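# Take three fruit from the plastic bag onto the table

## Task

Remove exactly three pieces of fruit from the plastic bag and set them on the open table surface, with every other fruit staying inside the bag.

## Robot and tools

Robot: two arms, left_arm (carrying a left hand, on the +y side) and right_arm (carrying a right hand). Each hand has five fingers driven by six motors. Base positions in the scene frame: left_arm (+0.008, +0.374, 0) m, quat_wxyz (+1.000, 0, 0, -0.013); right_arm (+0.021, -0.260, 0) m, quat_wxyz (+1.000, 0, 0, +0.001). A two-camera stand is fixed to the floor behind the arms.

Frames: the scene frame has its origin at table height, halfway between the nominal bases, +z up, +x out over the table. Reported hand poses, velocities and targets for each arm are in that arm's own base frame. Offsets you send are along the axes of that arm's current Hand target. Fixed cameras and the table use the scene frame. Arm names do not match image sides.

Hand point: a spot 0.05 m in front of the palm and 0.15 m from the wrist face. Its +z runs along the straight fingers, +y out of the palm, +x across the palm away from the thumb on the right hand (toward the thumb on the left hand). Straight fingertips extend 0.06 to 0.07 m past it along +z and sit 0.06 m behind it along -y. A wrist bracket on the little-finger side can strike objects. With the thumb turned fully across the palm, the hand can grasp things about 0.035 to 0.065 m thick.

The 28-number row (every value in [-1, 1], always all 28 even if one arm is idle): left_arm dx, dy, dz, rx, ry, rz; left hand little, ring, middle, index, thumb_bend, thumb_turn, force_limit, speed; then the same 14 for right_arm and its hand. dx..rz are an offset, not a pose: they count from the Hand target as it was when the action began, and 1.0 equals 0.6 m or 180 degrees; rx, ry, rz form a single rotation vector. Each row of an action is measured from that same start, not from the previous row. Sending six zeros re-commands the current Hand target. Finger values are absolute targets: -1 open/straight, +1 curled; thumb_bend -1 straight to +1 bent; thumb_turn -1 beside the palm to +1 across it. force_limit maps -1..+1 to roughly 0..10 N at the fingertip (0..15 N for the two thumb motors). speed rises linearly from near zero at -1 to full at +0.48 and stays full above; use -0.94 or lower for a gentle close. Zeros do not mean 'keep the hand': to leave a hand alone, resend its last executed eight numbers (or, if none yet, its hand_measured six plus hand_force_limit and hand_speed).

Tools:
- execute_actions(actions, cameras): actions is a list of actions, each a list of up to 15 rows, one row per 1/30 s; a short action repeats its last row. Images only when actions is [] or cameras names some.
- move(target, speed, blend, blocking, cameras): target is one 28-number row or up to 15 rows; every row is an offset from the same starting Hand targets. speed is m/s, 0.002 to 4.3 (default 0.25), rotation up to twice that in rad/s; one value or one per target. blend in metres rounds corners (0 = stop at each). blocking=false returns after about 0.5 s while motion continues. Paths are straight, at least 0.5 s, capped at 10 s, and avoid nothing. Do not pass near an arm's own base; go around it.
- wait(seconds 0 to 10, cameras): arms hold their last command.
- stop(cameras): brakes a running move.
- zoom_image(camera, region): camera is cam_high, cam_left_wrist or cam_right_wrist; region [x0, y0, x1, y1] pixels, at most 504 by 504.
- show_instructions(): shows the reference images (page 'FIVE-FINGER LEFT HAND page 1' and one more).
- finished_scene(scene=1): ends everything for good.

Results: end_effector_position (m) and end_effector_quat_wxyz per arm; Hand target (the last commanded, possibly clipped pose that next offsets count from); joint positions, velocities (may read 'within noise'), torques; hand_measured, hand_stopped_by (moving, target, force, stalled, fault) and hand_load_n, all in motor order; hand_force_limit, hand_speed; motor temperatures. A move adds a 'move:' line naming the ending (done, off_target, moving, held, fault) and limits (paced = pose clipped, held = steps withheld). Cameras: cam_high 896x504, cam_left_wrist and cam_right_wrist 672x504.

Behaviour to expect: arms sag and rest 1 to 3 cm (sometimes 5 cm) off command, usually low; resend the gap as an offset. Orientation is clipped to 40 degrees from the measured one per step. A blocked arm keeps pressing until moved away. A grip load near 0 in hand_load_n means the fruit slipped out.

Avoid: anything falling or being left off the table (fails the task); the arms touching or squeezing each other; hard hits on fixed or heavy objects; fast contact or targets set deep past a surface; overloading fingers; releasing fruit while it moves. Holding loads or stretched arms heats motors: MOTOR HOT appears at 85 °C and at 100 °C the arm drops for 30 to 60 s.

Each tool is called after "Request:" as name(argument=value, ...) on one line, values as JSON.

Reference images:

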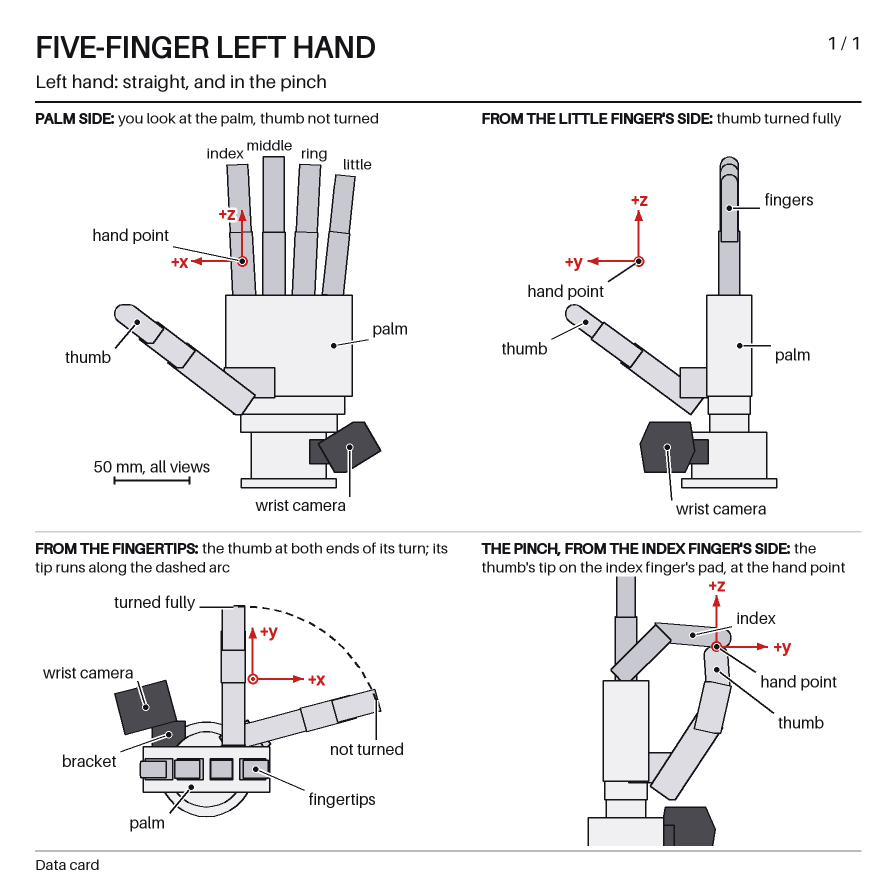

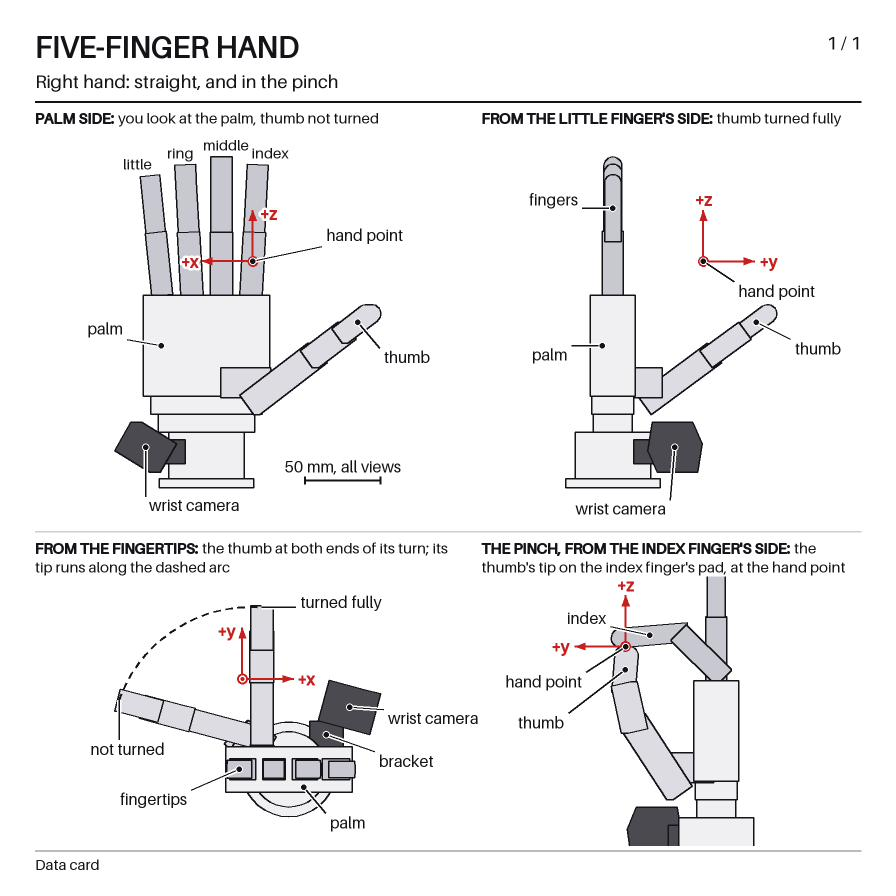

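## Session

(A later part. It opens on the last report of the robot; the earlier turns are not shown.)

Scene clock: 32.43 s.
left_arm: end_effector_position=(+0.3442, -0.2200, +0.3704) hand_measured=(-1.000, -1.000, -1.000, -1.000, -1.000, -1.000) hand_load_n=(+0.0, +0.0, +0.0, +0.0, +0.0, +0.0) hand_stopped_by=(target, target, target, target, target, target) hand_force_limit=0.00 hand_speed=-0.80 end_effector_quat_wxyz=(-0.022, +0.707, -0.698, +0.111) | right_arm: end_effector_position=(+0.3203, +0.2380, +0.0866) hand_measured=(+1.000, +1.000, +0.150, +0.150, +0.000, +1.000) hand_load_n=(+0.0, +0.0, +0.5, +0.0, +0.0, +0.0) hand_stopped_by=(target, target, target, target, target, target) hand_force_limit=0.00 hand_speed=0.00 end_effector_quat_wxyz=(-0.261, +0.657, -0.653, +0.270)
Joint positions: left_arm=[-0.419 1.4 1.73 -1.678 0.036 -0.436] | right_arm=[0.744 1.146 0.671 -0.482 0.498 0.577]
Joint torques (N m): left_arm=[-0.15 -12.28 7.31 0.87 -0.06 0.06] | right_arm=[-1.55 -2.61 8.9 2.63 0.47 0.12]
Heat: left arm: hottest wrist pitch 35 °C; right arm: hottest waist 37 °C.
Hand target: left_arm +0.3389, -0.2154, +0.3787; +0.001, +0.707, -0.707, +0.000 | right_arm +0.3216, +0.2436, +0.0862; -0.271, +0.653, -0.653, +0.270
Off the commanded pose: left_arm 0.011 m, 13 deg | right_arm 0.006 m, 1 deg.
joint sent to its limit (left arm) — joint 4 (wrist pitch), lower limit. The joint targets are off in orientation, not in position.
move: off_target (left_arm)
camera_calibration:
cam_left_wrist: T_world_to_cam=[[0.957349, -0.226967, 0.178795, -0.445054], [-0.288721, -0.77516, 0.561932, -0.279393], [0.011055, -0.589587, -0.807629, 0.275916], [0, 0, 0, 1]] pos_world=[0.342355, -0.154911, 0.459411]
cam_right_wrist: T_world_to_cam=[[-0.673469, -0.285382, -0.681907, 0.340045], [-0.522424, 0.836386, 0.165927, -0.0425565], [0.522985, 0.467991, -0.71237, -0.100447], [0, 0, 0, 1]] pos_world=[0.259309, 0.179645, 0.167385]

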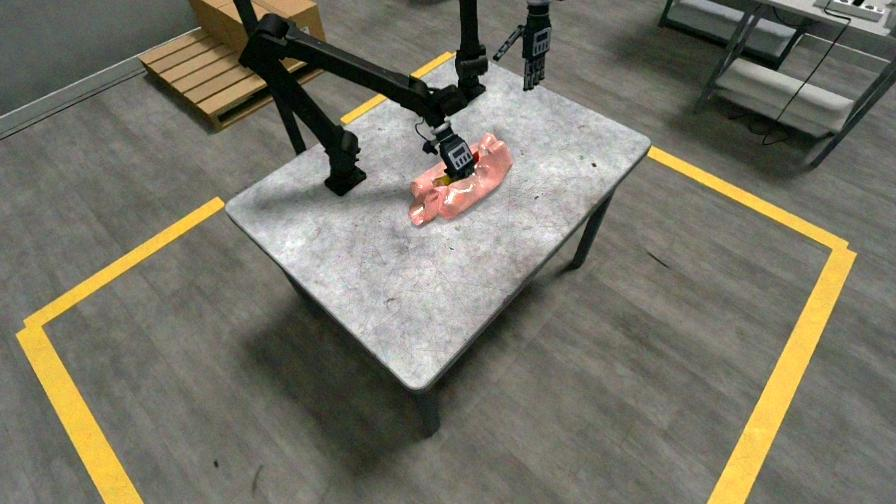

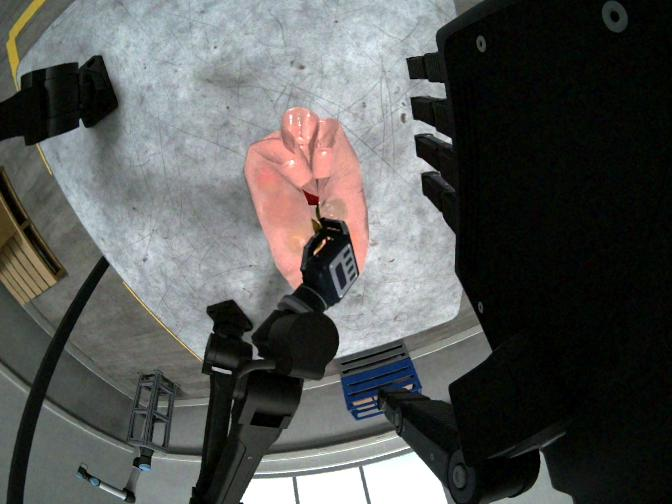

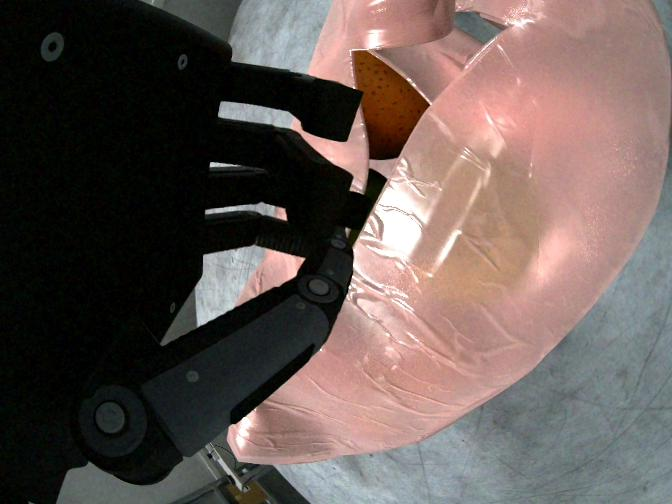

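Request:
move(target=[[0,0,0,0,0,0,-1,-1,-1,-1,-1,-1,0,-0.8,0,-0.0707,-0.0707,0,0,0,1,1,0.15,0.15,0,1,0,0],[0,0,0,0,0,0,-1,-1,-1,-1,-1,-1,0,-0.8,0.086,-0.0273,-0.1583,-0.25,0,0,1,1,-1,-1,-1,1,0,0]], speed=0.12, blend=[0.01,0], cameras=["all"])

Request:
zoom_image(camera="cam_left_wrist", region=[250, 150, 410, 310])

Scene clock: 39.30 s.
left_arm: end_effector_position=(+0.3442, -0.2200, +0.3704) hand_measured=(-1.000, -1.000, -1.000, -1.000, -1.000, -1.000) hand_load_n=(+0.0, +0.0, +0.0, +0.5, +0.0, +0.0) hand_stopped_by=(target, target, target, target, target, target) hand_force_limit=0.00 hand_speed=-0.80 end_effector_quat_wxyz=(-0.022, +0.707, -0.698, +0.111) | right_arm: end_effector_position=(+0.2482, +0.1866, +0.1490) hand_measured=(+1.000, +1.000, -1.000, -1.000, -1.000, +1.000) hand_load_n=(+0.0, +0.0, +0.0, +0.0, +0.0, +0.0) hand_stopped_by=(target, target, target, target, target, target) hand_force_limit=0.00 hand_speed=0.00 end_effector_quat_wxyz=(+0.020, +0.706, -0.708, -0.004)
Joint positions: left_arm=[-0.419 1.4 1.73 -1.678 0.036 -0.436] | right_arm=[0.471 1.303 1.043 -1.352 0.004 0.474]
Joint torques (N m): left_arm=[-0.09 -12.22 7.3 0.87 -0.07 0.08] | right_arm=[-3.84 -3.84 13.75 0.39 -0.04 -0.08]
Heat: left arm: hottest wrist pitch 35 °C; right arm: hottest waist 37 °C.
Hand target: left_arm +0.3389, -0.2154, +0.3787; +0.001, +0.707, -0.707, +0.000 | right_arm +0.2660, +0.1919, +0.1649; +0.000, +0.707, -0.707, +0.000
Off the commanded pose: left_arm 0.011 m, 13 deg | right_arm 0.024 m, 2 deg.
joint sent to its limit (left arm) — joint 4 (wrist pitch), lower limit. The joint targets are off in orientation, not in position.
move: off_target (left_arm, right_arm); target 2's new numbers were sent with right_arm's hand 0.030 m and 3 deg from that target
camera_calibration:
cam_left_wrist: T_world_to_cam=[[0.957349, -0.226967, 0.178795, -0.445054], [-0.288721, -0.77516, 0.561932, -0.279393], [0.011055, -0.589587, -0.807629, 0.275916], [0, 0, 0, 1]] pos_world=[0.342355, -0.154911, 0.459411]
cam_right_wrist: T_world_to_cam=[[-0.961816, -0.27323, 0.0159768, 0.284564], [-0.232385, 0.846085, 0.479726, -0.168069], [-0.144593, 0.457695, -0.877273, 0.197882], [0, 0, 0, 1]] pos_world=[0.263254, 0.129383, 0.249677]

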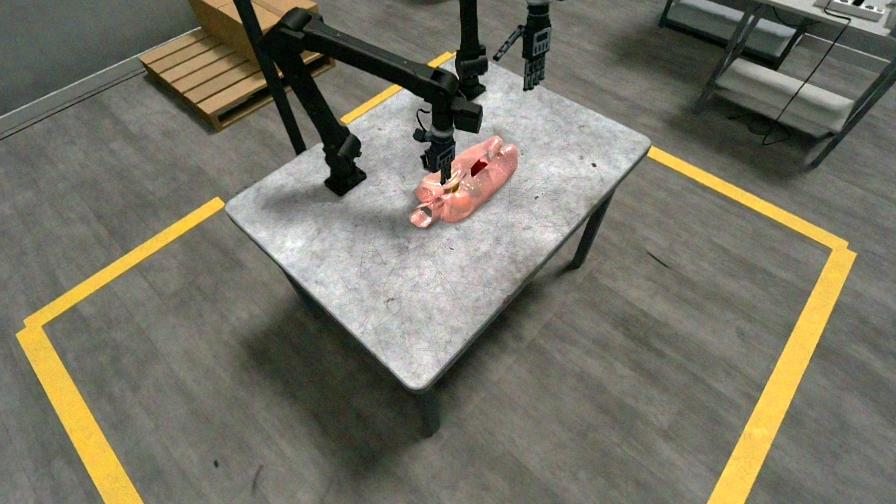

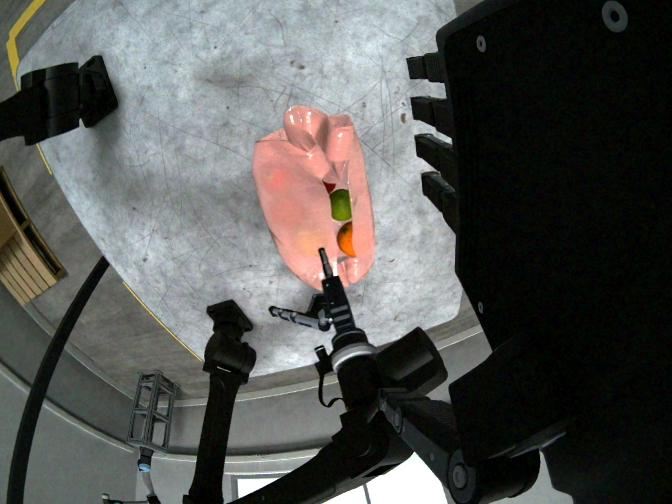

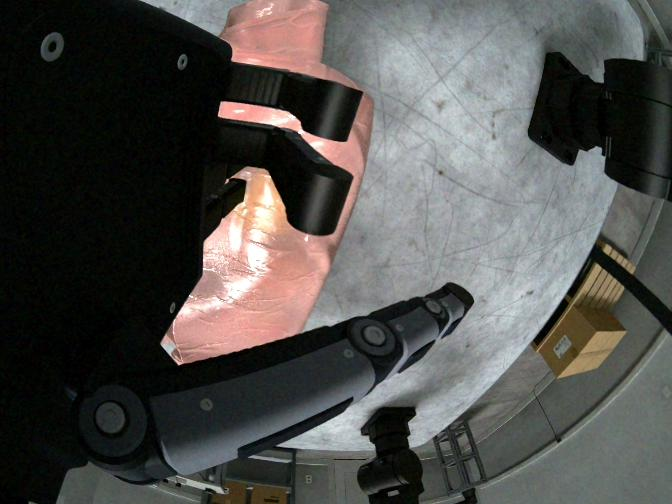

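Scaled by 3.150 from the camera's 672x504 image, which has a finer 960x720 frame.

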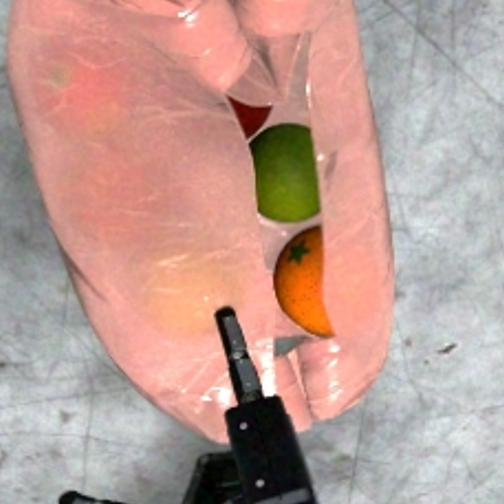

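Request:
move(target=[[0,0,0,0,0,0,-1,-1,-1,-1,-1,-1,0,-0.8,0,0,-0.05,0,0,0,1,1,-1,-1,-1,1,0,0],[0,0,0,0,0,0,-1,-1,-1,-1,-1,-1,0,-0.8,-0.0967,-0.1167,0.025,0.25,0,0,1,1,-0.3,-0.3,-0.4,1,0,0]], speed=0.15, blend=[0.01,0], cameras=["all"])

Request:
zoom_image(camera="cam_left_wrist", region=[250, 150, 410, 310])

Request:
zoom_image(camera="cam_right_wrist", region=[240, 50, 600, 430])

Scene clock: 44.43 s.
left_arm: end_effector_position=(+0.3442, -0.2200, +0.3704) hand_measured=(-1.000, -1.000, -1.000, -1.000, -1.000, -1.000) hand_load_n=(+0.0, +0.0, +0.0, +0.0, +0.0, +0.0) hand_stopped_by=(target, target, target, target, target, target) hand_force_limit=0.00 hand_speed=-0.80 end_effector_quat_wxyz=(-0.022, +0.707, -0.698, +0.111) | right_arm: end_effector_position=(+0.3354, +0.2456, +0.1444) hand_measured=(+1.000, +1.000, -0.300, -0.300, -0.400, +1.000) hand_load_n=(+0.0, +0.0, +0.0, +0.0, +0.0, -0.5) hand_stopped_by=(target, target, target, target, target, target) hand_force_limit=0.00 hand_speed=0.00 end_effector_quat_wxyz=(-0.255, +0.658, -0.656, +0.267)
Joint positions: left_arm=[-0.419 1.4 1.73 -1.678 0.036 -0.436] | right_arm=[0.728 1.13 0.828 -0.663 0.487 0.571]
Joint torques (N m): left_arm=[-0.21 -12.57 7.27 0.87 -0.08 0.08] | right_arm=[-2.9 -4.54 9.25 2.45 0.35 0.05]
Heat: left arm: hottest wrist pitch 35 °C; right arm: hottest waist 37 °C.
Hand target: left_arm +0.3389, -0.2154, +0.3787; +0.001, +0.707, -0.707, +0.000 | right_arm +0.3360, +0.2501, +0.1500; -0.271, +0.653, -0.653, +0.270
Off the commanded pose: left_arm 0.011 m, 13 deg | right_arm 0.007 m, 2 deg.
joint sent to its limit (left arm) — joint 4 (wrist pitch), lower limit. The joint targets are off in orientation, not in position.
move: off_target (left_arm)
camera_calibration:
cam_left_wrist: T_world_to_cam=[[0.957349, -0.226967, 0.178795, -0.445054], [-0.288721, -0.77516, 0.561932, -0.279393], [0.011055, -0.589587, -0.807629, 0.275916], [0, 0, 0, 1]] pos_world=[0.342355, -0.154911, 0.459411]
cam_right_wrist: T_world_to_cam=[[-0.683406, -0.284125, -0.672481, 0.393449], [-0.515795, 0.839806, 0.169355, -0.054156], [0.516635, 0.4626, -0.720478, -0.0661274], [0, 0, 0, 1]] pos_world=[0.275116, 0.18786, 0.226115]

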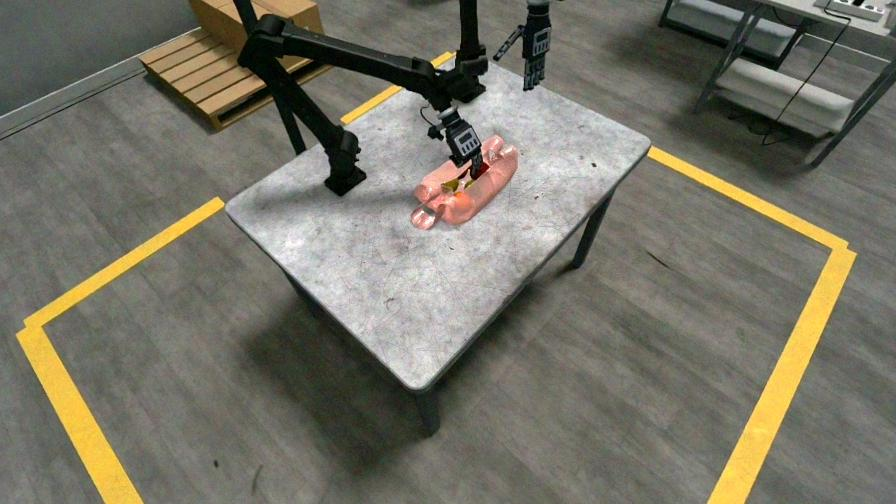

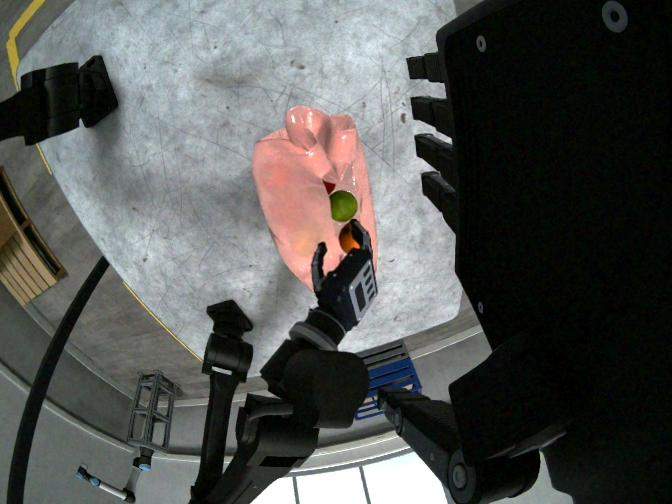

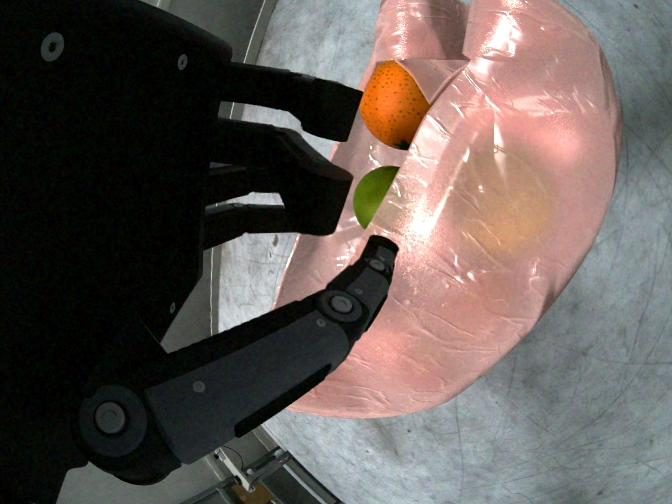

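Scaled by 3.150 from the camera's 672x504 image, which has a finer 960x720 frame.

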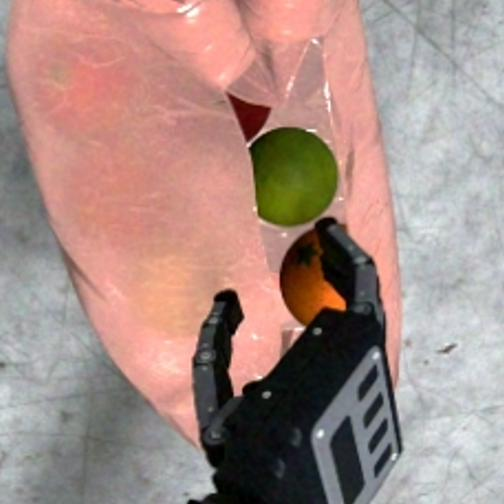

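Scaled by 1.326 from the camera's 672x504 image, which has a finer 960x720 frame.

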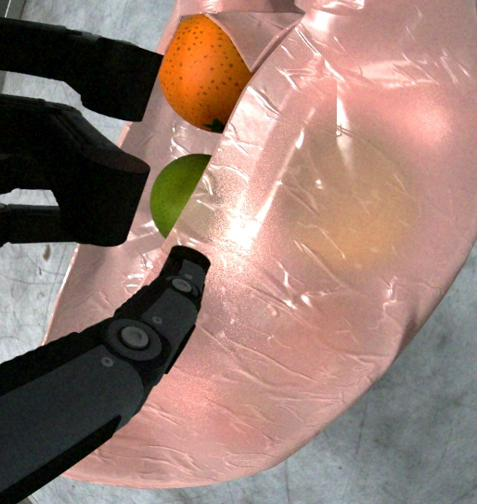

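Request:
move(target=[[0,0,0,0,0,0,-1,-1,-1,-1,-1,-1,0,-0.8,-0.002,0.0017,0.069,0,0,0,1,1,0.15,0.15,0,1,0,0],[0,0,0,0,0,0,-1,-1,-1,-1,-1,-1,0,-0.8,-0.002,0.0453,0.1125,0,0,0,1,1,0.15,0.15,0,1,0,0]], speed=0.1, cameras=["all"])

Request:
zoom_image(camera="cam_left_wrist", region=[250, 150, 410, 310])

Request:
zoom_image(camera="cam_right_wrist", region=[240, 50, 600, 430])

Scene clock: 47.53 s.
left_arm: end_effector_position=(+0.3442, -0.2200, +0.3704) hand_measured=(-1.000, -1.000, -1.000, -1.000, -1.000, -1.000) hand_load_n=(+0.0, +0.0, +0.0, +0.0, +0.0, +0.0) hand_stopped_by=(target, target, target, target, target, target) hand_force_limit=0.00 hand_speed=-0.80 end_effector_quat_wxyz=(-0.022, +0.707, -0.698, +0.111) | right_arm: end_effector_position=(+0.3599, +0.2544, +0.0853) hand_measured=(+1.000, +1.000, +0.150, +0.150, +0.000, +1.000) hand_load_n=(+0.0, +0.0, -0.5, +0.0, +0.0, +0.0) hand_stopped_by=(target, target, target, target, target, target) hand_force_limit=0.00 hand_speed=0.00 end_effector_quat_wxyz=(-0.269, +0.653, -0.656, +0.265)
Joint positions: left_arm=[-0.419 1.4 1.73 -1.678 0.036 -0.436] | right_arm=[0.696 1.258 0.747 -0.415 0.463 0.543]
Joint torques (N m): left_arm=[-0.15 -12.45 7.3 0.81 -0.08 0.08] | right_arm=[-3.55 -3.78 8.75 2.54 0.19 -0.16]
Heat: left arm: hottest wrist pitch 35 °C; right arm: hottest waist 37 °C.
Hand target: left_arm +0.3389, -0.2154, +0.3787; +0.001, +0.707, -0.707, +0.000 | right_arm +0.3646, +0.2512, +0.0829; -0.271, +0.653, -0.653, +0.271
Off the commanded pose: left_arm 0.011 m, 13 deg | right_arm 0.006 m, 1 deg.
joint sent to its limit (left arm) — joint 4 (wrist pitch), lower limit. The joint targets are off in orientation, not in position.
move: off_target (left_arm)
camera_calibration:
cam_left_wrist: T_world_to_cam=[[0.957349, -0.226967, 0.178795, -0.445054], [-0.288721, -0.77516, 0.561932, -0.279393], [0.011055, -0.589587, -0.807629, 0.275916], [0, 0, 0, 1]] pos_world=[0.342355, -0.154911, 0.459411]
cam_right_wrist: T_world_to_cam=[[-0.670585, -0.270854, -0.690619, 0.366458], [-0.521393, 0.834319, 0.179056, -0.0363303], [0.527698, 0.480156, -0.700703, -0.135496], [0, 0, 0, 1]] pos_world=[0.2983, 0.194627, 0.164645]

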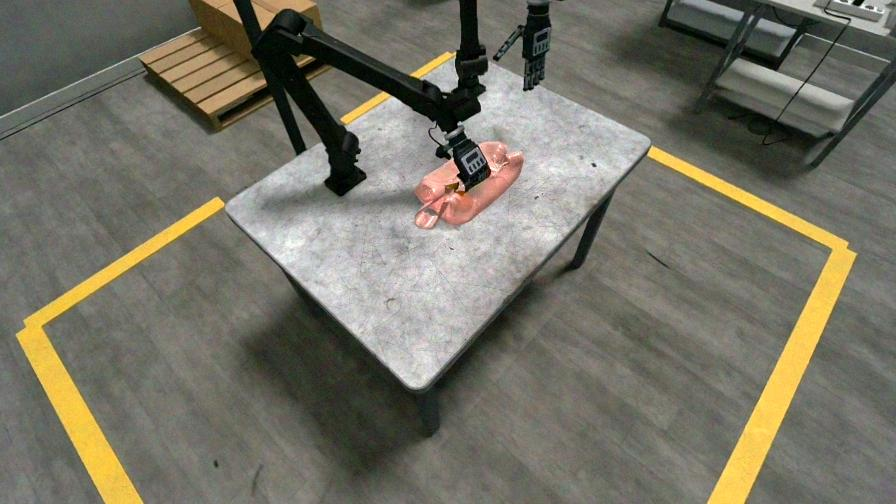

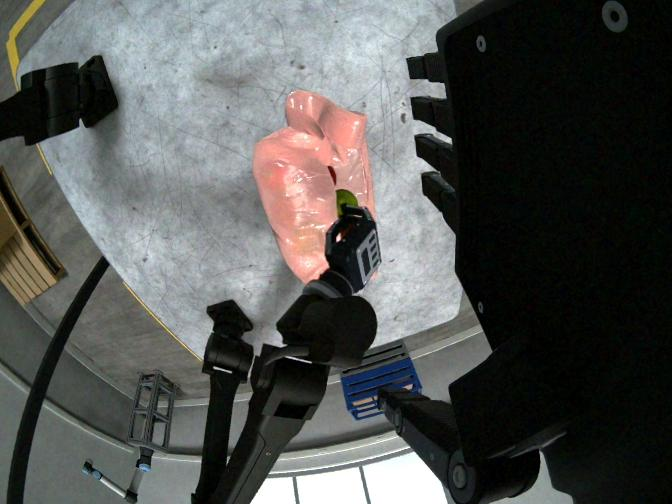

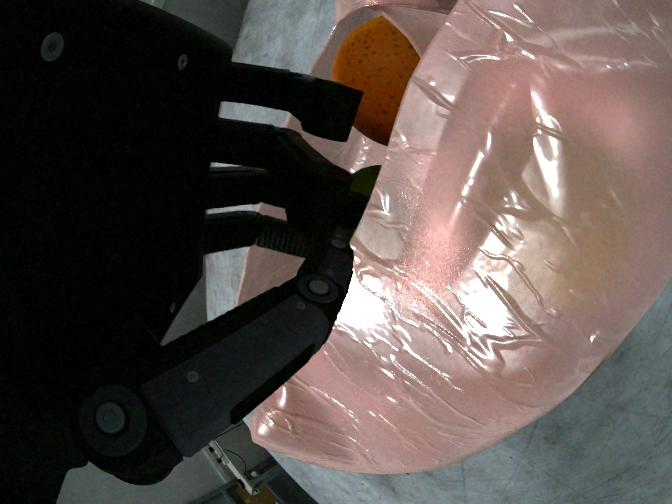

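Scaled by 3.150 from the camera's 672x504 image, which has a finer 960x720 frame.

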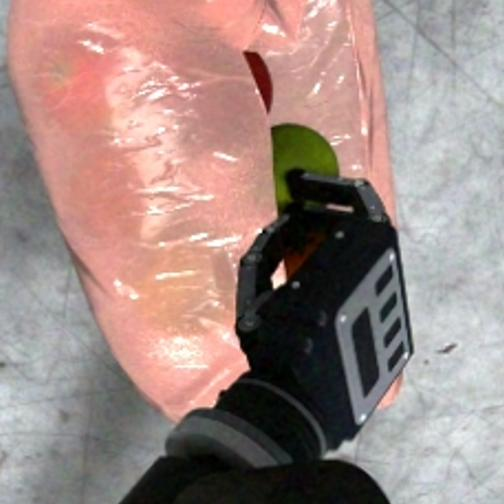

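Scaled by 1.326 from the camera's 672x504 image, which has a finer 960x720 frame.

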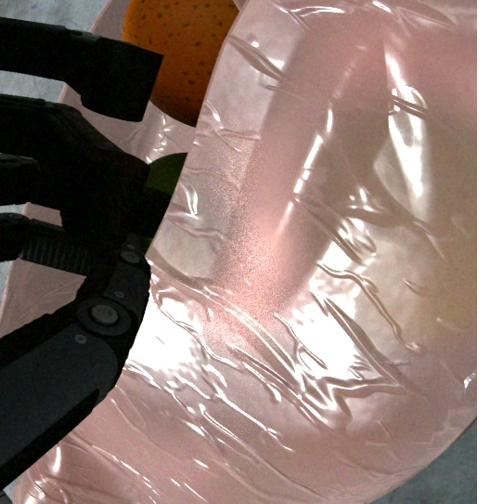

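Request:
move(target=[0,0,0,0,0,0,-1,-1,-1,-1,-1,-1,0,-0.8,0,0,0,0,0,0,1,1,-0.4,-0.4,-0.7,1,0,-0.4], speed=0.1, cameras=["all"])

Request:
zoom_image(camera="cam_left_wrist", region=[250, 150, 410, 310])

Request:
zoom_image(camera="cam_right_wrist", region=[240, 50, 600, 430])

Scene clock: 49.30 s.
left_arm: end_effector_position=(+0.3442, -0.2200, +0.3704) hand_measured=(-1.000, -1.000, -1.000, -1.000, -1.000, -1.000) hand_load_n=(+0.0, +0.0, +0.0, +0.0, +0.0, +0.0) hand_stopped_by=(target, target, target, target, target, target) hand_force_limit=0.00 hand_speed=-0.80 end_effector_quat_wxyz=(-0.022, +0.707, -0.698, +0.111) | right_arm: end_effector_position=(+0.3620, +0.2553, +0.0863) hand_measured=(+1.000, +1.000, -0.400, -0.400, -0.700, +1.000) hand_load_n=(+0.0, +0.0, +0.0, +0.0, +0.0, +0.0) hand_stopped_by=(target, target, target, target, target, target) hand_force_limit=0.00 hand_speed=-0.40 end_effector_quat_wxyz=(-0.273, +0.651, -0.656, +0.266)
Joint positions: left_arm=[-0.419 1.4 1.73 -1.678 0.036 -0.436] | right_arm=[0.695 1.258 0.747 -0.404 0.463 0.543]
Joint torques (N m): left_arm=[-0.26 -12.34 7.28 0.84 -0.08 0.08] | right_arm=[-4.01 -4.07 8.76 2.13 0.16 -0.16]
Heat: left arm: hottest wrist pitch 35 °C; right arm: hottest waist 37 °C.
Hand target: left_arm +0.3389, -0.2154, +0.3787; +0.001, +0.707, -0.707, +0.000 | right_arm +0.3646, +0.2513, +0.0830; -0.271, +0.653, -0.653, +0.270
Off the commanded pose: left_arm 0.011 m, 13 deg | right_arm 0.006 m, 1 deg.
joint sent to its limit (left arm) — joint 4 (wrist pitch), lower limit. The joint targets are off in orientation, not in position.
move: off_target (left_arm)
camera_calibration:
cam_left_wrist: T_world_to_cam=[[0.957349, -0.226967, 0.178795, -0.445054], [-0.288721, -0.77516, 0.561932, -0.279393], [0.011055, -0.589587, -0.807629, 0.275916], [0, 0, 0, 1]] pos_world=[0.342355, -0.154911, 0.459411]
cam_right_wrist: T_world_to_cam=[[-0.665852, -0.265538, -0.697231, 0.366276], [-0.521447, 0.834006, 0.180351, -0.0361172], [0.533605, 0.483656, -0.693789, -0.14006], [0, 0, 0, 1]] pos_world=[0.299789, 0.195123, 0.164721]

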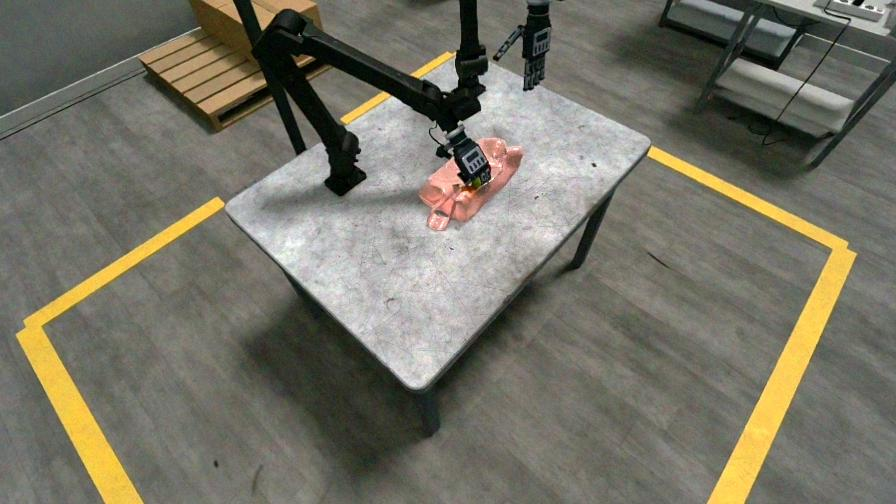

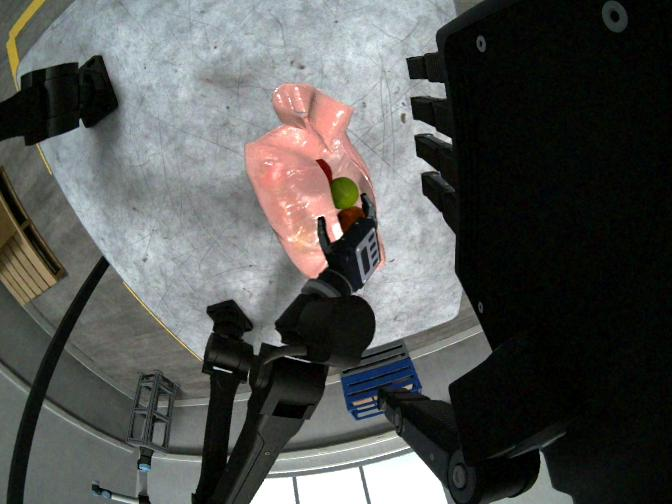

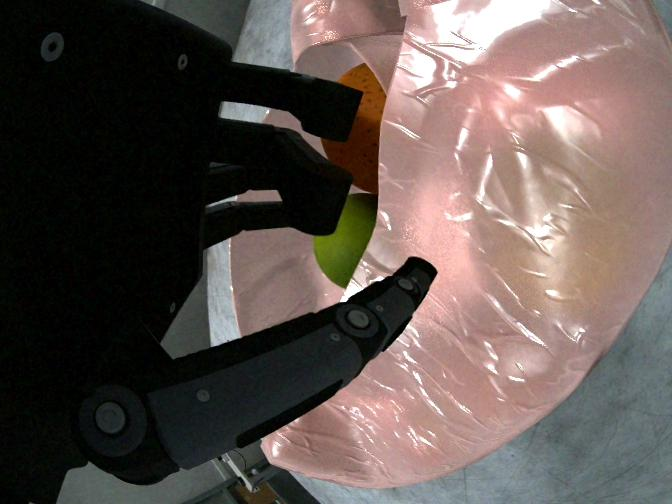

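Scaled by 3.150 from the camera's 672x504 image, which has a finer 960x720 frame.

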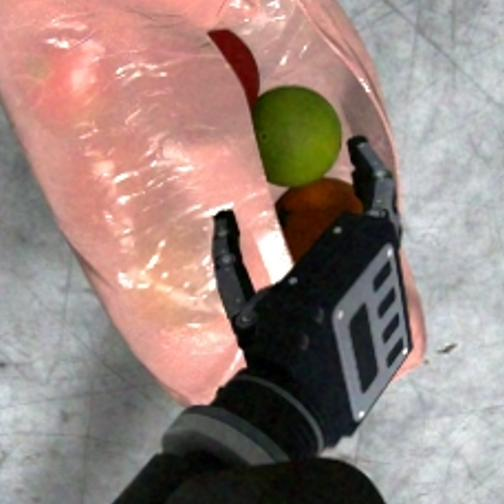

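Scaled by 1.326 from the camera's 672x504 image, which has a finer 960x720 frame.

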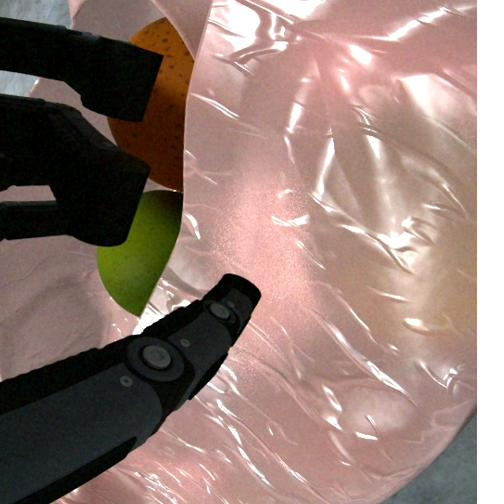

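Request:
move(target=[[0,0,0,0,0,0,-1,-1,-1,-1,-1,-1,0,-0.8,0,-0.0412,-0.0412,0,0,0,1,1,-0.4,-0.4,-0.7,1,0,-0.4],[0,0,0,0,0,0,-1,-1,-1,-1,-1,-1,0,-0.8,-0.017,-0.0648,-0.0177,0,0,0,1,1,0.0,0.0,0.1,1,0,0.4],[0,0,0,0,0,0,-1,-1,-1,-1,-1,-1,0,-0.8,-0.017,-0.0177,0.0295,0,0,0,1,1,0.0,0.0,0.1,1,0,0.4]], speed=0.1, cameras=["all"])

Request:
zoom_image(camera="cam_left_wrist", region=[250, 150, 410, 310])

Request:
zoom_image(camera="cam_right_wrist", region=[240, 50, 600, 430])

Scene clock: 54.27 s.
left_arm: end_effector_position=(+0.3442, -0.2200, +0.3704) hand_measured=(-1.000, -1.000, -1.000, -1.000, -1.000, -1.000) hand_load_n=(+0.0, +0.0, +0.0, +0.0, +0.0, +0.0) hand_stopped_by=(target, target, target, target, target, target) hand_force_limit=0.00 hand_speed=-0.80 end_effector_quat_wxyz=(-0.022, +0.707, -0.698, +0.111) | right_arm: end_effector_position=(+0.3754, +0.2618, +0.0747) hand_measured=(+1.000, +1.000, +0.000, +0.000, +0.100, +1.000) hand_load_n=(+0.5, +0.0, +0.0, +0.0, +0.0, +0.0) hand_stopped_by=(target, target, target, target, target, target) hand_force_limit=0.00 hand_speed=0.40 end_effector_quat_wxyz=(-0.263, +0.656, -0.656, +0.265)
Joint positions: left_arm=[-0.419 1.4 1.73 -1.678 0.036 -0.436] | right_arm=[0.685 1.326 0.781 -0.387 0.455 0.531]
Joint torques (N m): left_arm=[-0.09 -12.4 7.28 0.84 -0.06 0.08] | right_arm=[-4.48 -5.01 9.73 2.47 0.14 -0.17]
Heat: left arm: hottest wrist pitch 35 °C; right arm: hottest waist 37 °C.
Hand target: left_arm +0.3389, -0.2154, +0.3787; +0.001, +0.707, -0.707, +0.000 | right_arm +0.3846, +0.2614, +0.0780; -0.271, +0.653, -0.653, +0.270
Off the commanded pose: left_arm 0.011 m, 13 deg | right_arm 0.010 m, 1 deg.
joint sent to its limit (left arm) — joint 4 (wrist pitch), lower limit. The joint targets are off in orientation, not in position.
move: off_target (left_arm); target 2's new numbers were sent with right_arm's hand 0.042 m and 3 deg from that target
camera_calibration:
cam_left_wrist: T_world_to_cam=[[0.957349, -0.226967, 0.178795, -0.445054], [-0.288721, -0.77516, 0.561932, -0.279393], [0.011055, -0.589587, -0.807629, 0.275916], [0, 0, 0, 1]] pos_world=[0.342355, -0.154911, 0.459411]
cam_right_wrist: T_world_to_cam=[[-0.676939, -0.277965, -0.681535, 0.375127], [-0.520938, 0.835076, 0.176838, -0.0327104], [0.519979, 0.474746, -0.710098, -0.149652], [0, 0, 0, 1]] pos_world=[0.314714, 0.202634, 0.155179]

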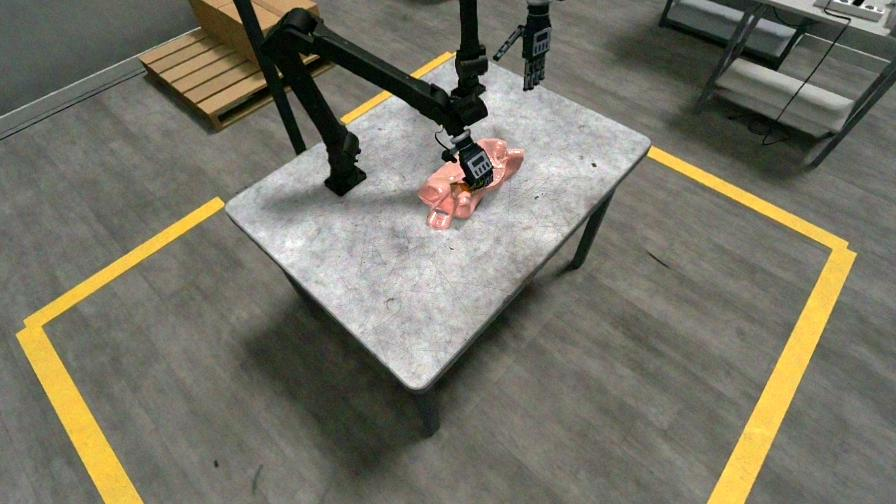

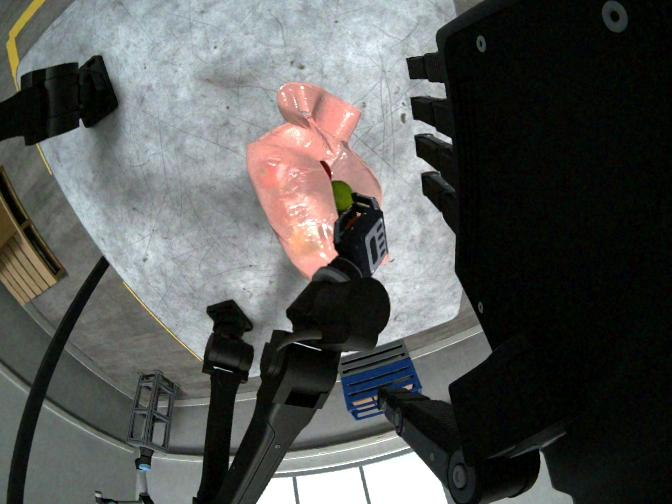

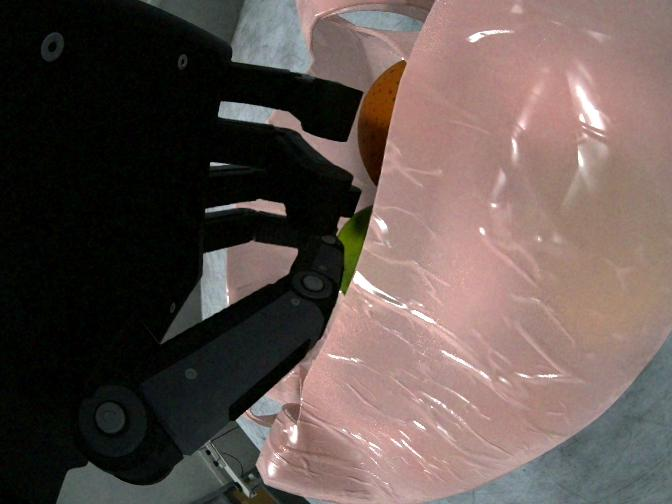

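Scaled by 3.150 from the camera's 672x504 image, which has a finer 960x720 frame.

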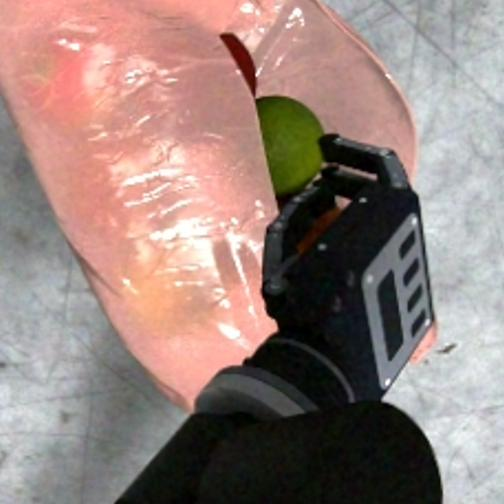

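Scaled by 1.326 from the camera's 672x504 image, which has a finer 960x720 frame.

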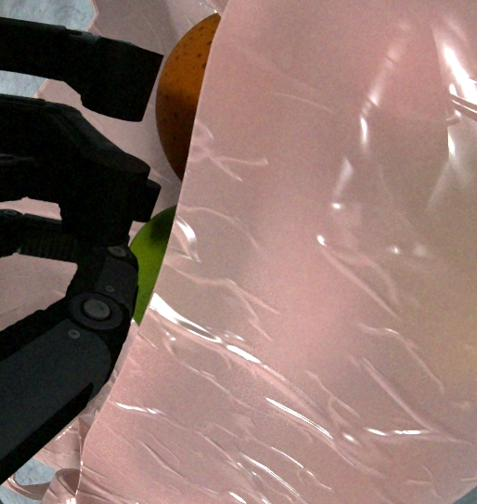

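Request:
move(target=[0,0,0,0,0,0,-1,-1,-1,-1,-1,-1,0,-0.8,0,0,0,0,0,0,1,1,-0.4,-0.4,-0.8,1,0,-0.4], speed=0.1, cameras=["cam_left_wrist","cam_right_wrist"])

Request:
zoom_image(camera="cam_left_wrist", region=[250, 130, 410, 290])

Request:
zoom_image(camera="cam_right_wrist", region=[240, 50, 600, 430])

Scene clock: 73.97 s.
left_arm: end_effector_position=(+0.3442, -0.2200, +0.3704) hand_measured=(-1.000, -1.000, -1.000, -1.000, -1.000, -1.000) hand_load_n=(+0.0, +0.0, +0.0, +0.0, +0.0, +0.0) hand_stopped_by=(target, target, target, target, target, target) hand_force_limit=0.00 hand_speed=-0.80 end_effector_quat_wxyz=(-0.022, +0.707, -0.698, +0.111) | right_arm: end_effector_position=(+0.3754, +0.2618, +0.0747) hand_measured=(+1.000, +1.000, -0.400, -0.400, -0.800, +1.000) hand_load_n=(+0.0, +0.0, +0.0, +0.0, +0.0, +0.0) hand_stopped_by=(target, target, target, target, target, target) hand_force_limit=0.00 hand_speed=-0.40 end_effector_quat_wxyz=(-0.263, +0.656, -0.656, +0.265)
Joint positions: left_arm=[-0.419 1.4 1.73 -1.678 0.036 -0.436] | right_arm=[0.685 1.326 0.781 -0.387 0.455 0.531]
Joint torques (N m): left_arm=[-0.15 -12.34 7.3 0.88 -0.07 0.09] | right_arm=[-4.66 -5.25 9.68 2.44 0.24 -0.05]
Heat: left arm: hottest wrist pitch 34 °C; right arm: hottest waist 37 °C.
Hand target: left_arm +0.3389, -0.2154, +0.3787; +0.001, +0.707, -0.707, +0.000 | right_arm +0.3846, +0.2614, +0.0780; -0.271, +0.653, -0.653, +0.270
Off the commanded pose: left_arm 0.011 m, 13 deg | right_arm 0.010 m, 1 deg.
joint sent to its limit (left arm) — joint 4 (wrist pitch), lower limit. The joint targets are off in orientation, not in position.
move: off_target (left_arm)
camera_calibration:
cam_left_wrist: T_world_to_cam=[[0.957349, -0.226967, 0.178795, -0.445054], [-0.288721, -0.77516, 0.561932, -0.279393], [0.011055, -0.589587, -0.807629, 0.275916], [0, 0, 0, 1]] pos_world=[0.342355, -0.154911, 0.459411]
cam_right_wrist: T_world_to_cam=[[-0.676939, -0.277965, -0.681535, 0.375127], [-0.520938, 0.835076, 0.176838, -0.0327104], [0.519979, 0.474746, -0.710098, -0.149652], [0, 0, 0, 1]] pos_world=[0.314714, 0.202634, 0.155179]
Images, in order (width x height): cam_left_wrist 672x504, cam_right_wrist 672x504.

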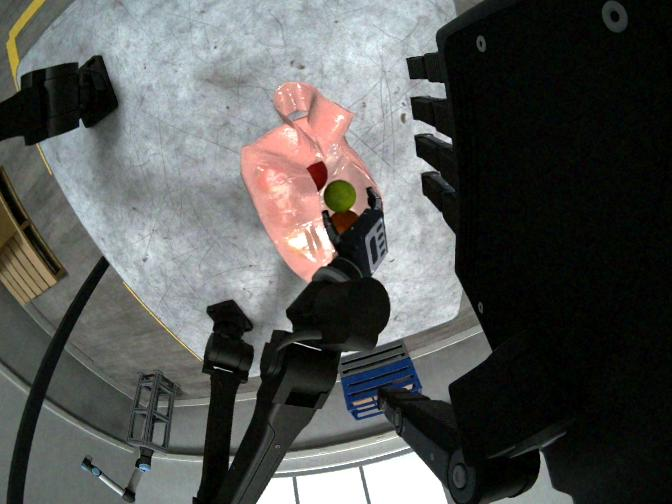

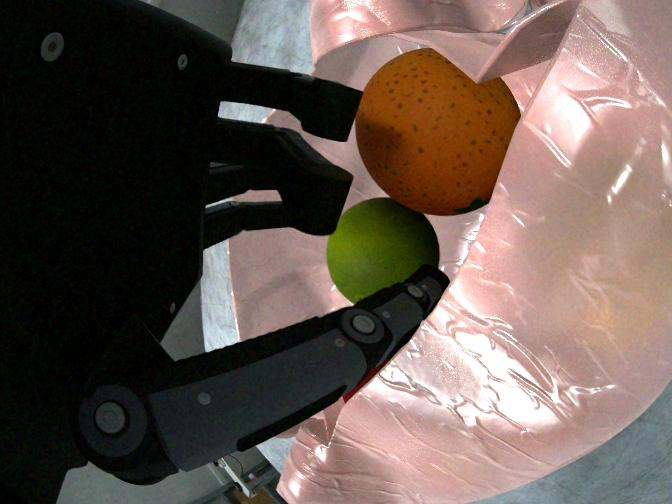

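Scaled by 3.150 from the camera's 672x504 image, which has a finer 960x720 frame.

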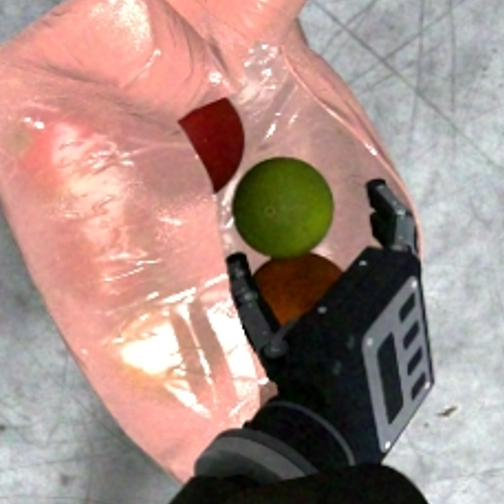

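Scaled by 1.326 from the camera's 672x504 image, which has a finer 960x720 frame.

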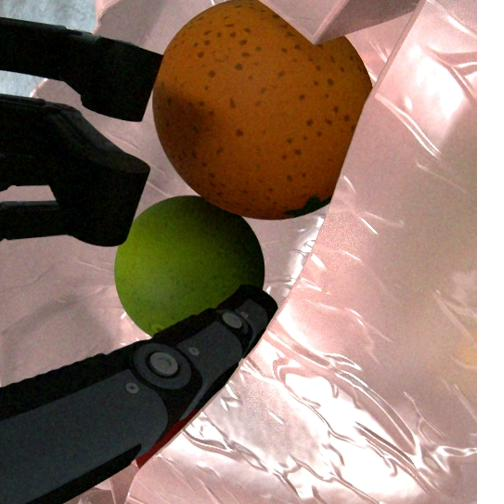

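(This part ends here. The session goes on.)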